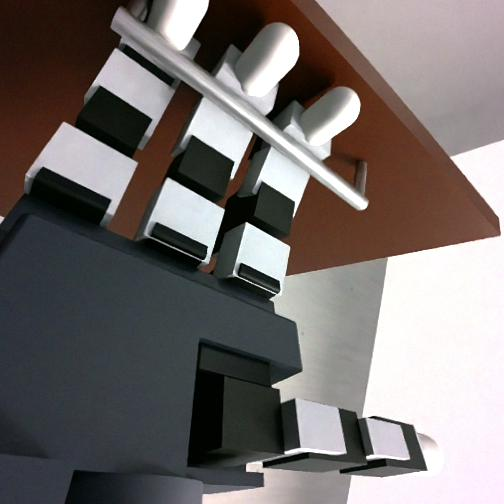

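{"fn": "move", "kwargs": {
  "base": {"translate_m":0.01},
  "speeds": {"translate_m":0.05}
}}

{"fn": "move", "kwargs": {
  "joints": {"hand_index_mcp":0.85,"hand_middle_mcp":0.85,"hand_ring_mcp":0.85,"hand_index_pip":0.45,"hand_middle_pip":0.45,"hand_ring_pip":0.45,"hand_index_dip":0.1,"hand_middle_dip":0.1,"hand_ring_dip":0.1,"hand_speed":-0.7},
  "cameras": ["wrist_camera"]
}}

Scene clock: 1007.80 s.
move: done
base_odometry: x=+0.745 y=-2.605 heading=+1.463
base_tilt: forward=+0.2 right=+0.4
base_status: done
joint_positions: joint_1_rad=-6.250 joint_2_rad=+0.940 joint_3_rad=+3.171 joint_4_rad=-2.093 joint_5_rad=-0.086 joint_6_rad=+1.471 joint_7_rad=+4.707 hand_index_mcp=+0.437 hand_index_abd=-0.016 hand_index_pip=+0.320 hand_index_dip=-0.309 hand_middle_mcp=+0.433 hand_middle_abd=-0.012 hand_middle_pip=+0.318 hand_middle_dip=-0.331 hand_ring_mcp=+0.544 hand_ring_abd=+0.017 hand_ring_pip=+0.291 hand_ring_dip=-0.358 hand_thumb_cmc=+0.710 hand_thumb_axl=+0.677 hand_thumb_mcp=+0.231 hand_thumb_ipl=+0.172 hand_current_limit=+0.600 hand_speed=-0.600
joint_status: not commanded
hand_state: blocked,goal,blocked,blocked,blocked,goal,blocked,goal,blocked,goal,blocked,goal,goal,goal,goal,goal
index_mcp_current_ma: 86
index_abd_current_ma: -20
index_pip_current_ma: 188
index_dip_current_ma: 91
middle_mcp_current_ma: 72
middle_abd_current_ma: -13
middle_pip_current_ma: 183
middle_dip_current_ma: 32
ring_mcp_current_ma: 440
ring_abd_current_ma: 23
ring_pip_current_ma: 91
ring_dip_current_ma: -9
thumb_cmc_current_ma: 0
thumb_axl_current_ma: 0
thumb_mcp_current_ma: 1
thumb_ipl_current_ma: 2
hand_goal_index_mcp: 0.400
hand_goal_index_abd: 0.000
hand_goal_index_pip: 0.250
hand_goal_index_dip: -0.350
hand_goal_middle_mcp: 0.400
hand_goal_middle_abd: 0.000
hand_goal_middle_pip: 0.250
hand_goal_middle_dip: -0.350
hand_goal_ring_mcp: 0.400
hand_goal_ring_abd: 0.000
hand_goal_ring_pip: 0.250
hand_goal_ring_dip: -0.350
hand_goal_thumb_cmc: 0.710
hand_goal_thumb_axl: 0.678
hand_goal_thumb_mcp: 0.230
hand_goal_thumb_ipl: 0.170
motor_effort: joint_1_rad=-6(7) joint_2_rad=-28(30) joint_3_rad=-4(5) joint_4_rad=+5(7) joint_5_rad=+6(7) joint_6_rad=+9(11) joint_7_rad=-3(4)
hand_pose: x=+0.8025 y=+0.0243 z=+0.6424 quat_wxyz=(+0.709, +0.045, +0.702, -0.052) (m; base frame)
hand_target: x=+0.7924 y=+0.0720 z=+0.6297 quat_wxyz=(+0.700, +0.045, +0.713, +0.012) (m; base frame)
hand_status: not commanded
pictures: none

Scene clock: 1008.60 s.
move: off_target
base_odometry: x=+0.745 y=-2.605 heading=+1.463
base_tilt: forward=+0.2 right=+0.4
base_status: not commanded
joint_positions: joint_1_rad=-6.255 joint_2_rad=+0.940 joint_3_rad=+3.166 joint_4_rad=-2.093 joint_5_rad=-0.083 joint_6_rad=+1.471 joint_7_rad=+4.706 hand_index_mcp=+0.563 hand_index_abd=-0.015 hand_index_pip=+0.380 hand_index_dip=-0.207 hand_middle_mcp=+0.557 hand_middle_abd=-0.014 hand_middle_pip=+0.372 hand_middle_dip=-0.214 hand_ring_mcp=+0.606 hand_ring_abd=+0.016 hand_ring_pip=+0.357 hand_ring_dip=-0.256 hand_thumb_cmc=+0.710 hand_thumb_axl=+0.677 hand_thumb_mcp=+0.231 hand_thumb_ipl=+0.172 hand_current_limit=+0.600 hand_speed=-0.700
joint_status: hand_index_mcp off_target (ended at +0.563, target +0.850); hand_index_pip off_target (ended at +0.380, target +0.450); hand_index_dip off_target (ended at -0.207, target +0.100); hand_middle_mcp off_target (ended at +0.557, target +0.850); hand_middle_pip off_target (ended at +0.372, target +0.450); hand_middle_dip off_target (ended at -0.214, target +0.100); hand_ring_mcp off_target (ended at +0.606, target +0.850); hand_ring_pip off_target (ended at +0.357, target +0.450); hand_ring_dip off_target (ended at -0.256, target +0.100); the others done
hand_state: blocked,goal,blocked,blocked,blocked,goal,blocked,blocked,blocked,goal,blocked,blocked,goal,goal,goal,goal
index_mcp_current_ma: -440
index_abd_current_ma: -19
index_pip_current_ma: -191
index_dip_current_ma: -440
middle_mcp_current_ma: -440
middle_abd_current_ma: -17
middle_pip_current_ma: -219
middle_dip_current_ma: -440
ring_mcp_current_ma: -440
ring_abd_current_ma: 21
ring_pip_current_ma: -281
ring_dip_current_ma: -440
thumb_cmc_current_ma: 0
thumb_axl_current_ma: 0
thumb_mcp_current_ma: 1
thumb_ipl_current_ma: 2
hand_goal_index_mcp: 0.850
hand_goal_index_abd: 0.000
hand_goal_index_pip: 0.450
hand_goal_index_dip: 0.100
hand_goal_middle_mcp: 0.850
hand_goal_middle_abd: 0.000
hand_goal_middle_pip: 0.450
hand_goal_middle_dip: 0.100
hand_goal_ring_mcp: 0.850
hand_goal_ring_abd: 0.000
hand_goal_ring_pip: 0.450
hand_goal_ring_dip: 0.100
hand_goal_thumb_cmc: 0.710
hand_goal_thumb_axl: 0.678
hand_goal_thumb_mcp: 0.230
hand_goal_thumb_ipl: 0.170
motor_effort: joint_1_rad=-2(6) joint_2_rad=-30(31) joint_3_rad=-2(4) joint_4_rad=+5(8) joint_5_rad=+0(5) joint_6_rad=+12(12) joint_7_rad=-2(3)
hand_pose: x=+0.8023 y=+0.0308 z=+0.6427 quat_wxyz=(+0.709, +0.042, +0.702, -0.046) (m; base frame)
hand_target: x=+0.7924 y=+0.0720 z=+0.6297 quat_wxyz=(+0.700, +0.045, +0.713, +0.012) (m; base frame)
hand_status: not commanded
pictures: wrist_camera
Images, in order (width x height): wrist_camera 504x504.

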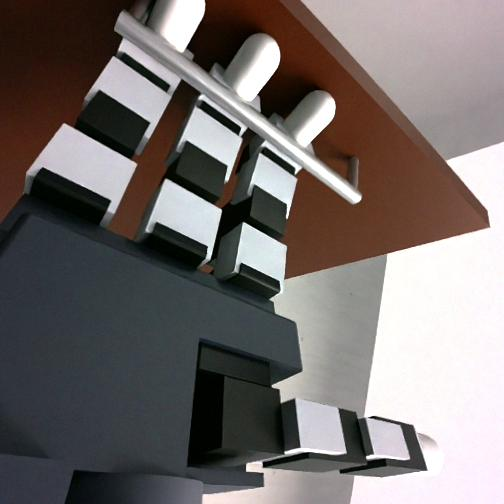

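{"fn": "move", "kwargs": {
  "joints": {"hand_index_mcp":0.5,"hand_middle_mcp":0.5,"hand_ring_mcp":0.5,"hand_index_pip":0.32,"hand_middle_pip":0.32,"hand_ring_pip":0.32,"hand_index_dip":-0.28,"hand_middle_dip":-0.28,"hand_ring_dip":-0.28},
  "cameras": []
}}

{"fn": "move", "kwargs": {
  "base": {"strafe_m":-0.045},
  "speeds": {"strafe_m":0.05},
  "cameras": ["wrist_camera"]
}}

Scene clock: 1018.77 s.
move: off_target
base_odometry: x=+0.745 y=-2.605 heading=+1.463
base_tilt: forward=+0.2 right=+0.4
base_status: not commanded
joint_positions: joint_1_rad=-6.253 joint_2_rad=+0.940 joint_3_rad=+3.166 joint_4_rad=-2.093 joint_5_rad=-0.083 joint_6_rad=+1.471 joint_7_rad=+4.706 hand_index_mcp=+0.547 hand_index_abd=-0.015 hand_index_pip=+0.341 hand_index_dip=-0.259 hand_middle_mcp=+0.537 hand_middle_abd=-0.014 hand_middle_pip=+0.331 hand_middle_dip=-0.267 hand_ring_mcp=+0.597 hand_ring_abd=+0.015 hand_ring_pip=+0.319 hand_ring_dip=-0.296 hand_thumb_cmc=+0.710 hand_thumb_axl=+0.677 hand_thumb_mcp=+0.231 hand_thumb_ipl=+0.172 hand_current_limit=+0.600 hand_speed=-0.700
joint_status: hand_index_mcp off_target (ended at +0.547, target +0.500); hand_index_pip off_target (ended at +0.341, target +0.320); hand_index_dip off_target (ended at -0.259, target -0.280); hand_middle_mcp off_target (ended at +0.537, target +0.500); hand_ring_mcp off_target (ended at +0.597, target +0.500); the others done
hand_state: blocked,goal,blocked,blocked,blocked,goal,goal,goal,blocked,goal,goal,goal,goal,goal,goal,goal
index_mcp_current_ma: 119
index_abd_current_ma: -19
index_pip_current_ma: 35
index_dip_current_ma: 36
middle_mcp_current_ma: 86
middle_abd_current_ma: -17
middle_pip_current_ma: 15
middle_dip_current_ma: 18
ring_mcp_current_ma: 323
ring_abd_current_ma: 18
ring_pip_current_ma: -1
ring_dip_current_ma: -26
thumb_cmc_current_ma: 0
thumb_axl_current_ma: 0
thumb_mcp_current_ma: 1
thumb_ipl_current_ma: 2
hand_goal_index_mcp: 0.500
hand_goal_index_abd: 0.000
hand_goal_index_pip: 0.320
hand_goal_index_dip: -0.280
hand_goal_middle_mcp: 0.500
hand_goal_middle_abd: 0.000
hand_goal_middle_pip: 0.320
hand_goal_middle_dip: -0.280
hand_goal_ring_mcp: 0.500
hand_goal_ring_abd: 0.000
hand_goal_ring_pip: 0.320
hand_goal_ring_dip: -0.280
hand_goal_thumb_cmc: 0.710
hand_goal_thumb_axl: 0.678
hand_goal_thumb_mcp: 0.230
hand_goal_thumb_ipl: 0.170
motor_effort: joint_1_rad=-7(7) joint_2_rad=-30(31) joint_3_rad=-5(6) joint_4_rad=+6(6) joint_5_rad=+6(6) joint_6_rad=+10(11) joint_7_rad=-2(3)
hand_pose: x=+0.8023 y=+0.0292 z=+0.6428 quat_wxyz=(+0.709, +0.043, +0.702, -0.047) (m; base frame)
hand_target: x=+0.7924 y=+0.0720 z=+0.6297 quat_wxyz=(+0.700, +0.045, +0.713, +0.012) (m; base frame)
hand_status: not commanded
pictures: none
No camera images: "cameras" was empty.

Scene clock: 1021.73 s.
move: time_out
base_odometry: x=+0.779 y=-2.608 heading=+1.465
base_tilt: forward=+0.2 right=+0.4
base_status: strafe_m time_out (by the wheels' count: -0.034 of -0.045)
joint_positions: joint_1_rad=-6.271 joint_2_rad=+0.940 joint_3_rad=+3.154 joint_4_rad=-2.093 joint_5_rad=-0.083 joint_6_rad=+1.471 joint_7_rad=+4.706 hand_index_mcp=+0.491 hand_index_abd=-0.013 hand_index_pip=+0.327 hand_index_dip=-0.265 hand_middle_mcp=+0.501 hand_middle_abd=-0.012 hand_middle_pip=+0.323 hand_middle_dip=-0.277 hand_ring_mcp=+0.538 hand_ring_abd=+0.009 hand_ring_pip=+0.323 hand_ring_dip=-0.295 hand_thumb_cmc=+0.710 hand_thumb_axl=+0.677 hand_thumb_mcp=+0.231 hand_thumb_ipl=+0.172 hand_current_limit=+0.600 hand_speed=-0.700
joint_status: not commanded
hand_state: goal,goal,goal,goal,goal,goal,goal,goal,blocked,goal,goal,goal,goal,goal,goal,goal
index_mcp_current_ma: -11
index_abd_current_ma: -15
index_pip_current_ma: 8
index_dip_current_ma: 22
middle_mcp_current_ma: 1
middle_abd_current_ma: -13
middle_pip_current_ma: 2
middle_dip_current_ma: 2
ring_mcp_current_ma: 89
ring_abd_current_ma: 10
ring_pip_current_ma: 3
ring_dip_current_ma: -23
thumb_cmc_current_ma: 0
thumb_axl_current_ma: 0
thumb_mcp_current_ma: 1
thumb_ipl_current_ma: 2
hand_goal_index_mcp: 0.500
hand_goal_index_abd: 0.000
hand_goal_index_pip: 0.320
hand_goal_index_dip: -0.280
hand_goal_middle_mcp: 0.500
hand_goal_middle_abd: 0.000
hand_goal_middle_pip: 0.320
hand_goal_middle_dip: -0.280
hand_goal_ring_mcp: 0.500
hand_goal_ring_abd: 0.000
hand_goal_ring_pip: 0.320
hand_goal_ring_dip: -0.280
hand_goal_thumb_cmc: 0.710
hand_goal_thumb_axl: 0.678
hand_goal_thumb_mcp: 0.230
hand_goal_thumb_ipl: 0.170
on_its_own: hand_index_mcp moved -0.056 to your old target +0.500; hand_middle_mcp moved -0.036 to your old target +0.500; hand_ring_mcp moved -0.059 toward your old target +0.500
motor_effort: joint_1_rad=+0(5) joint_2_rad=-30(32) joint_3_rad=-1(4) joint_4_rad=+6(8) joint_5_rad=+1(5) joint_6_rad=+10(12) joint_7_rad=-2(2)
hand_pose: x=+0.8013 y=+0.0469 z=+0.6434 quat_wxyz=(+0.710, +0.038, +0.703, -0.034) (m; base frame)
hand_target: x=+0.7924 y=+0.0720 z=+0.6297 quat_wxyz=(+0.700, +0.045, +0.713, +0.012) (m; base frame)
hand_status: not commanded
pictures: wrist_camera
Images, in order (width x height): wrist_camera 504x504.

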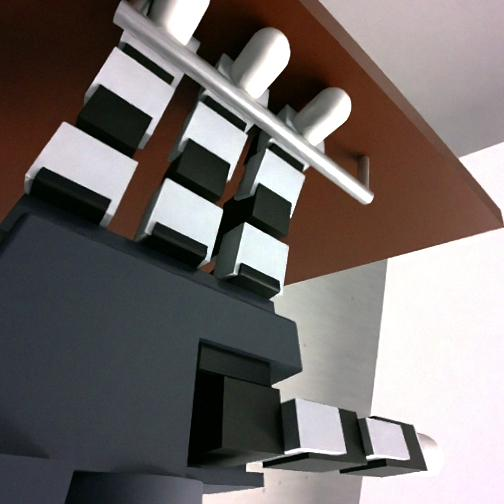

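{"fn": "move", "kwargs": {
  "base": {"strafe_m":-0.05},
  "speeds": {"strafe_m":0.15},
  "cameras": ["all"]
}}

Scene clock: 1029.90 s.
move: time_out
base_odometry: x=+0.826 y=-2.613 heading=+1.468
base_tilt: forward=+0.2 right=+0.4
base_status: strafe_m time_out (by the wheels' count: -0.048 of -0.050)
joint_positions: joint_1_rad=-6.290 joint_2_rad=+0.940 joint_3_rad=+3.140 joint_4_rad=-2.094 joint_5_rad=-0.079 joint_6_rad=+1.471 joint_7_rad=+4.706 hand_index_mcp=+0.499 hand_index_abd=-0.013 hand_index_pip=+0.359 hand_index_dip=-0.235 hand_middle_mcp=+0.515 hand_middle_abd=-0.011 hand_middle_pip=+0.341 hand_middle_dip=-0.264 hand_ring_mcp=+0.557 hand_ring_abd=+0.016 hand_ring_pip=+0.357 hand_ring_dip=-0.284 hand_thumb_cmc=+0.710 hand_thumb_axl=+0.677 hand_thumb_mcp=+0.231 hand_thumb_ipl=+0.172 hand_current_limit=+0.600 hand_speed=-0.700
joint_status: not commanded
hand_state: goal,goal,blocked,blocked,goal,goal,blocked,goal,blocked,goal,blocked,goal,goal,goal,goal,goal
index_mcp_current_ma: -1
index_abd_current_ma: -16
index_pip_current_ma: 85
index_dip_current_ma: 104
middle_mcp_current_ma: 26
middle_abd_current_ma: -13
middle_pip_current_ma: 36
middle_dip_current_ma: 24
ring_mcp_current_ma: 154
ring_abd_current_ma: 20
ring_pip_current_ma: 79
ring_dip_current_ma: -4
thumb_cmc_current_ma: 0
thumb_axl_current_ma: 0
thumb_mcp_current_ma: 1
thumb_ipl_current_ma: 2
hand_goal_index_mcp: 0.500
hand_goal_index_abd: 0.000
hand_goal_index_pip: 0.320
hand_goal_index_dip: -0.280
hand_goal_middle_mcp: 0.500
hand_goal_middle_abd: 0.000
hand_goal_middle_pip: 0.320
hand_goal_middle_dip: -0.280
hand_goal_ring_mcp: 0.500
hand_goal_ring_abd: 0.000
hand_goal_ring_pip: 0.320
hand_goal_ring_dip: -0.280
hand_goal_thumb_cmc: 0.710
hand_goal_thumb_axl: 0.678
hand_goal_thumb_mcp: 0.230
hand_goal_thumb_ipl: 0.170
motor_effort: joint_1_rad=+2(5) joint_2_rad=-30(32) joint_3_rad=+1(3) joint_4_rad=+7(9) joint_5_rad=-1(4) joint_6_rad=+10(12) joint_7_rad=-2(3)
hand_pose: x=+0.7990 y=+0.0672 z=+0.6437 quat_wxyz=(+0.709, +0.031, +0.704, -0.019) (m; base frame)
hand_target: x=+0.7924 y=+0.0720 z=+0.6297 quat_wxyz=(+0.700, +0.045, +0.713, +0.012) (m; base frame)
hand_status: not commanded
pictures: base_camera, wrist_camera
Images, in order (width x height): base_camera 644x364, wrist_camera 504x504.

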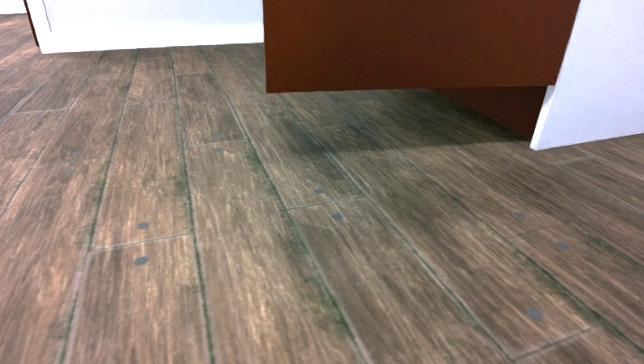

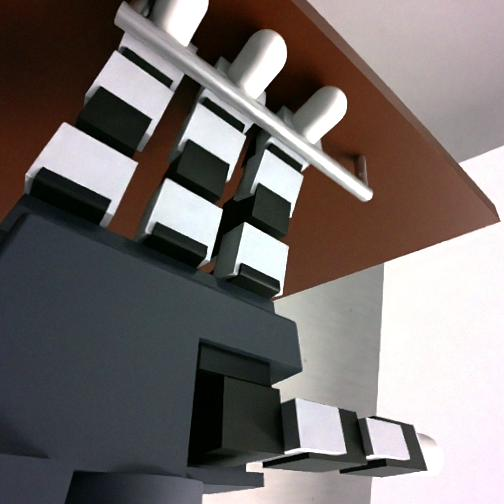

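{"fn": "move", "kwargs": {
  "base": {"strafe_m":-0.05,"translate_m":0.035},
  "speeds": {"strafe_m":0.15},
  "cameras": ["wrist_camera"]
}}

Scene clock: 1035.27 s.
move: done
base_odometry: x=+0.880 y=-2.584 heading=+1.468
base_tilt: forward=+0.2 right=+0.4
base_status: done
joint_positions: joint_1_rad=-6.332 joint_2_rad=+0.940 joint_3_rad=+3.111 joint_4_rad=-2.099 joint_5_rad=-0.043 joint_6_rad=+1.471 joint_7_rad=+4.706 hand_index_mcp=+0.517 hand_index_abd=-0.011 hand_index_pip=+0.417 hand_index_dip=-0.174 hand_middle_mcp=+0.542 hand_middle_abd=-0.007 hand_middle_pip=+0.398 hand_middle_dip=-0.218 hand_ring_mcp=+0.596 hand_ring_abd=+0.033 hand_ring_pip=+0.408 hand_ring_dip=-0.282 hand_thumb_cmc=+0.710 hand_thumb_axl=+0.677 hand_thumb_mcp=+0.231 hand_thumb_ipl=+0.172 hand_current_limit=+0.600 hand_speed=-0.700
joint_status: not commanded
hand_state: goal,goal,blocked,blocked,blocked,goal,blocked,blocked,blocked,blocked,blocked,goal,goal,goal,goal,goal
index_mcp_current_ma: 29
index_abd_current_ma: -12
index_pip_current_ma: 298
index_dip_current_ma: 341
middle_mcp_current_ma: 101
middle_abd_current_ma: -6
middle_pip_current_ma: 221
middle_dip_current_ma: 161
ring_mcp_current_ma: 320
ring_abd_current_ma: 55
ring_pip_current_ma: 261
ring_dip_current_ma: -2
thumb_cmc_current_ma: 0
thumb_axl_current_ma: 0
thumb_mcp_current_ma: 1
thumb_ipl_current_ma: 2
hand_goal_index_mcp: 0.500
hand_goal_index_abd: 0.000
hand_goal_index_pip: 0.320
hand_goal_index_dip: -0.280
hand_goal_middle_mcp: 0.500
hand_goal_middle_abd: 0.000
hand_goal_middle_pip: 0.320
hand_goal_middle_dip: -0.280
hand_goal_ring_mcp: 0.500
hand_goal_ring_abd: 0.000
hand_goal_ring_pip: 0.320
hand_goal_ring_dip: -0.280
hand_goal_thumb_cmc: 0.710
hand_goal_thumb_axl: 0.678
hand_goal_thumb_mcp: 0.230
hand_goal_thumb_ipl: 0.170
motor_effort: joint_1_rad=+11(12) joint_2_rad=-28(31) joint_3_rad=+6(7) joint_4_rad=+9(10) joint_5_rad=-8(9) joint_6_rad=+11(12) joint_7_rad=-4(4)
hand_pose: x=+0.7892 y=+0.1191 z=+0.6441 quat_wxyz=(+0.708, +0.004, +0.706, +0.021) (m; base frame)
hand_target: x=+0.7924 y=+0.0720 z=+0.6297 quat_wxyz=(+0.700, +0.045, +0.713, +0.012) (m; base frame)
hand_status: not commanded
pictures: wrist_camera
Images, in order (width x height): wrist_camera 504x504.

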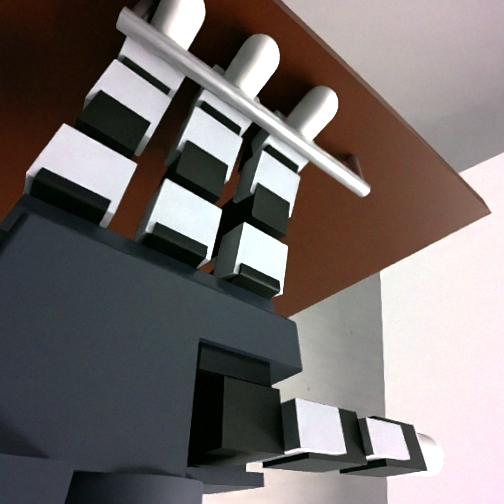

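{"fn": "move", "kwargs": {
  "joints": {"hand_index_mcp":0.7,"hand_middle_mcp":0.7,"hand_ring_mcp":0.7,"hand_index_pip":0.5,"hand_middle_pip":0.5,"hand_ring_pip":0.5,"hand_index_dip":0.2,"hand_middle_dip":0.2,"hand_ring_dip":0.2},
  "cameras": ["wrist_camera"]
}}

Scene clock: 1044.77 s.
move: done
base_odometry: x=+0.880 y=-2.584 heading=+1.468
base_tilt: forward=+0.2 right=+0.4
base_status: not commanded
joint_positions: joint_1_rad=-6.277 joint_2_rad=+0.942 joint_3_rad=+3.134 joint_4_rad=-2.099 joint_5_rad=-0.050 joint_6_rad=+1.471 joint_7_rad=+4.697 hand_index_mcp=+0.699 hand_index_abd=-0.011 hand_index_pip=+0.497 hand_index_dip=+0.197 hand_middle_mcp=+0.699 hand_middle_abd=-0.007 hand_middle_pip=+0.497 hand_middle_dip=+0.197 hand_ring_mcp=+0.699 hand_ring_abd=-0.001 hand_ring_pip=+0.498 hand_ring_dip=+0.198 hand_thumb_cmc=+0.710 hand_thumb_axl=+0.677 hand_thumb_mcp=+0.231 hand_thumb_ipl=+0.172 hand_current_limit=+0.600 hand_speed=-0.700
joint_status: all done
hand_state: goal,goal,goal,goal,goal,goal,goal,goal,goal,goal,goal,goal,goal,goal,goal,goal
index_mcp_current_ma: 0
index_abd_current_ma: -12
index_pip_current_ma: -2
index_dip_current_ma: -2
middle_mcp_current_ma: -1
middle_abd_current_ma: -6
middle_pip_current_ma: -2
middle_dip_current_ma: -2
ring_mcp_current_ma: -1
ring_abd_current_ma: -1
ring_pip_current_ma: -2
ring_dip_current_ma: -2
thumb_cmc_current_ma: 0
thumb_axl_current_ma: 0
thumb_mcp_current_ma: 1
thumb_ipl_current_ma: 2
hand_goal_index_mcp: 0.700
hand_goal_index_abd: 0.000
hand_goal_index_pip: 0.500
hand_goal_index_dip: 0.200
hand_goal_middle_mcp: 0.700
hand_goal_middle_abd: 0.000
hand_goal_middle_pip: 0.500
hand_goal_middle_dip: 0.200
hand_goal_ring_mcp: 0.700
hand_goal_ring_abd: 0.000
hand_goal_ring_pip: 0.500
hand_goal_ring_dip: 0.200
hand_goal_thumb_cmc: 0.710
hand_goal_thumb_axl: 0.678
hand_goal_thumb_mcp: 0.230
hand_goal_thumb_ipl: 0.170
motor_effort: joint_1_rad=+1(12) joint_2_rad=-30(31) joint_3_rad=-1(7) joint_4_rad=+6(9) joint_5_rad=+0(10) joint_6_rad=+10(11) joint_7_rad=-1(4)
hand_pose: x=+0.7963 y=+0.0701 z=+0.6418 quat_wxyz=(+0.707, +0.027, +0.706, -0.009) (m; base frame)
hand_target: x=+0.7924 y=+0.0720 z=+0.6297 quat_wxyz=(+0.700, +0.045, +0.713, +0.012) (m; base frame)
hand_status: not commanded
pictures: wrist_camera
Images, in order (width x height): wrist_camera 504x504.

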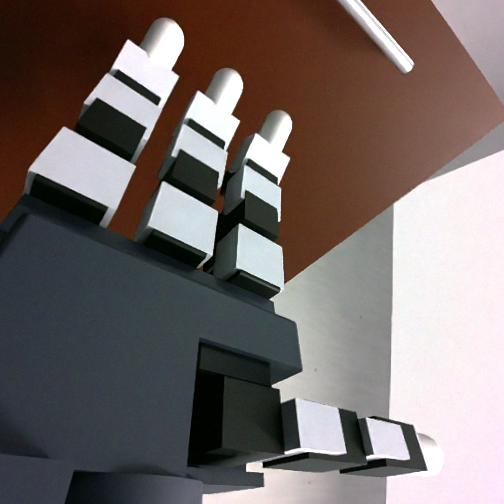

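{"fn": "move", "kwargs": {
  "base": {"translate_m":-0.3}
}}

{"fn": "move", "kwargs": {
  "joints": {"joint_2_rad":0.0,"joint_4_rad":-2.03,"joint_6_rad":0.8},
  "min_time_s": 2.5
}}

{"fn": "move", "kwargs": {
  "base": {"strafe_m":0.6},
  "joints": {"joint_1_rad":0,"joint_2_rad":-1.2,"joint_3_rad":3.142,"joint_4_rad":-2.03,"joint_5_rad":0,"joint_6_rad":-0.35,"joint_7_rad":2.39,"hand_index_mcp":1,"hand_middle_mcp":1,"hand_ring_mcp":1,"hand_index_pip":0.58,"hand_middle_pip":0.58,"hand_ring_pip":0.58,"hand_index_dip":0.7,"hand_middle_dip":0.7,"hand_ring_dip":0.7,"hand_index_abd":-0.62,"hand_middle_abd":-0.62,"hand_ring_abd":-0.62,"hand_thumb_mcp":0.9,"hand_thumb_ipl":0.9,"hand_speed":-0.5},
  "min_time_s": 3
}}

{"fn": "move", "kwargs": {
  "base": {"rotate_rad":-1.276},
  "cameras": ["all"]
}}

Scene clock: 1063.70 s.
move: time_out
base_odometry: x=+0.872 y=-2.614 heading=+1.476
base_tilt: forward=+0.1 right=+0.4
base_status: translate_m time_out (by the wheels' count: -0.031 of -0.300)
joint_positions: joint_1_rad=-6.286 joint_2_rad=+0.944 joint_3_rad=+3.135 joint_4_rad=-2.102 joint_5_rad=-0.051 joint_6_rad=+1.473 joint_7_rad=+4.697 hand_index_mcp=+0.701 hand_index_abd=-0.009 hand_index_pip=+0.498 hand_index_dip=+0.197 hand_middle_mcp=+0.701 hand_middle_abd=-0.007 hand_middle_pip=+0.498 hand_middle_dip=+0.197 hand_ring_mcp=+0.701 hand_ring_abd=-0.003 hand_ring_pip=+0.498 hand_ring_dip=+0.198 hand_thumb_cmc=+0.711 hand_thumb_axl=+0.677 hand_thumb_mcp=+0.231 hand_thumb_ipl=+0.172 hand_current_limit=+0.600 hand_speed=-0.700
joint_status: not commanded
hand_state: goal,goal,goal,goal,goal,goal,goal,goal,goal,goal,goal,goal,goal,goal,goal,goal
index_mcp_current_ma: 0
index_abd_current_ma: -9
index_pip_current_ma: -1
index_dip_current_ma: -2
middle_mcp_current_ma: 0
middle_abd_current_ma: -6
middle_pip_current_ma: -1
middle_dip_current_ma: -2
ring_mcp_current_ma: 1
ring_abd_current_ma: -2
ring_pip_current_ma: -1
ring_dip_current_ma: -2
thumb_cmc_current_ma: 1
thumb_axl_current_ma: 0
thumb_mcp_current_ma: 0
thumb_ipl_current_ma: 2
hand_goal_index_mcp: 0.700
hand_goal_index_abd: 0.000
hand_goal_index_pip: 0.500
hand_goal_index_dip: 0.200
hand_goal_middle_mcp: 0.700
hand_goal_middle_abd: 0.000
hand_goal_middle_pip: 0.500
hand_goal_middle_dip: 0.200
hand_goal_ring_mcp: 0.700
hand_goal_ring_abd: 0.000
hand_goal_ring_pip: 0.500
hand_goal_ring_dip: 0.200
hand_goal_thumb_cmc: 0.710
hand_goal_thumb_axl: 0.678
hand_goal_thumb_mcp: 0.230
hand_goal_thumb_ipl: 0.170
motor_effort: joint_1_rad=+0(11) joint_2_rad=-30(40) joint_3_rad=+0(5) joint_4_rad=+6(9) joint_5_rad=+0(3) joint_6_rad=+10(12) joint_7_rad=-1(1)
hand_pose: x=+0.7948 y=+0.0751 z=+0.6398 quat_wxyz=(+0.706, +0.025, +0.708, -0.007) (m; base frame)
hand_target: x=+0.7924 y=+0.0720 z=+0.6297 quat_wxyz=(+0.700, +0.045, +0.713, +0.012) (m; base frame)
hand_status: not commanded
pictures: none

not run: a stop that you did not command came earlier in this reply.

not run: a stop that you did not command came earlier in this reply.

not run: a stop that you did not command came earlier in this reply.


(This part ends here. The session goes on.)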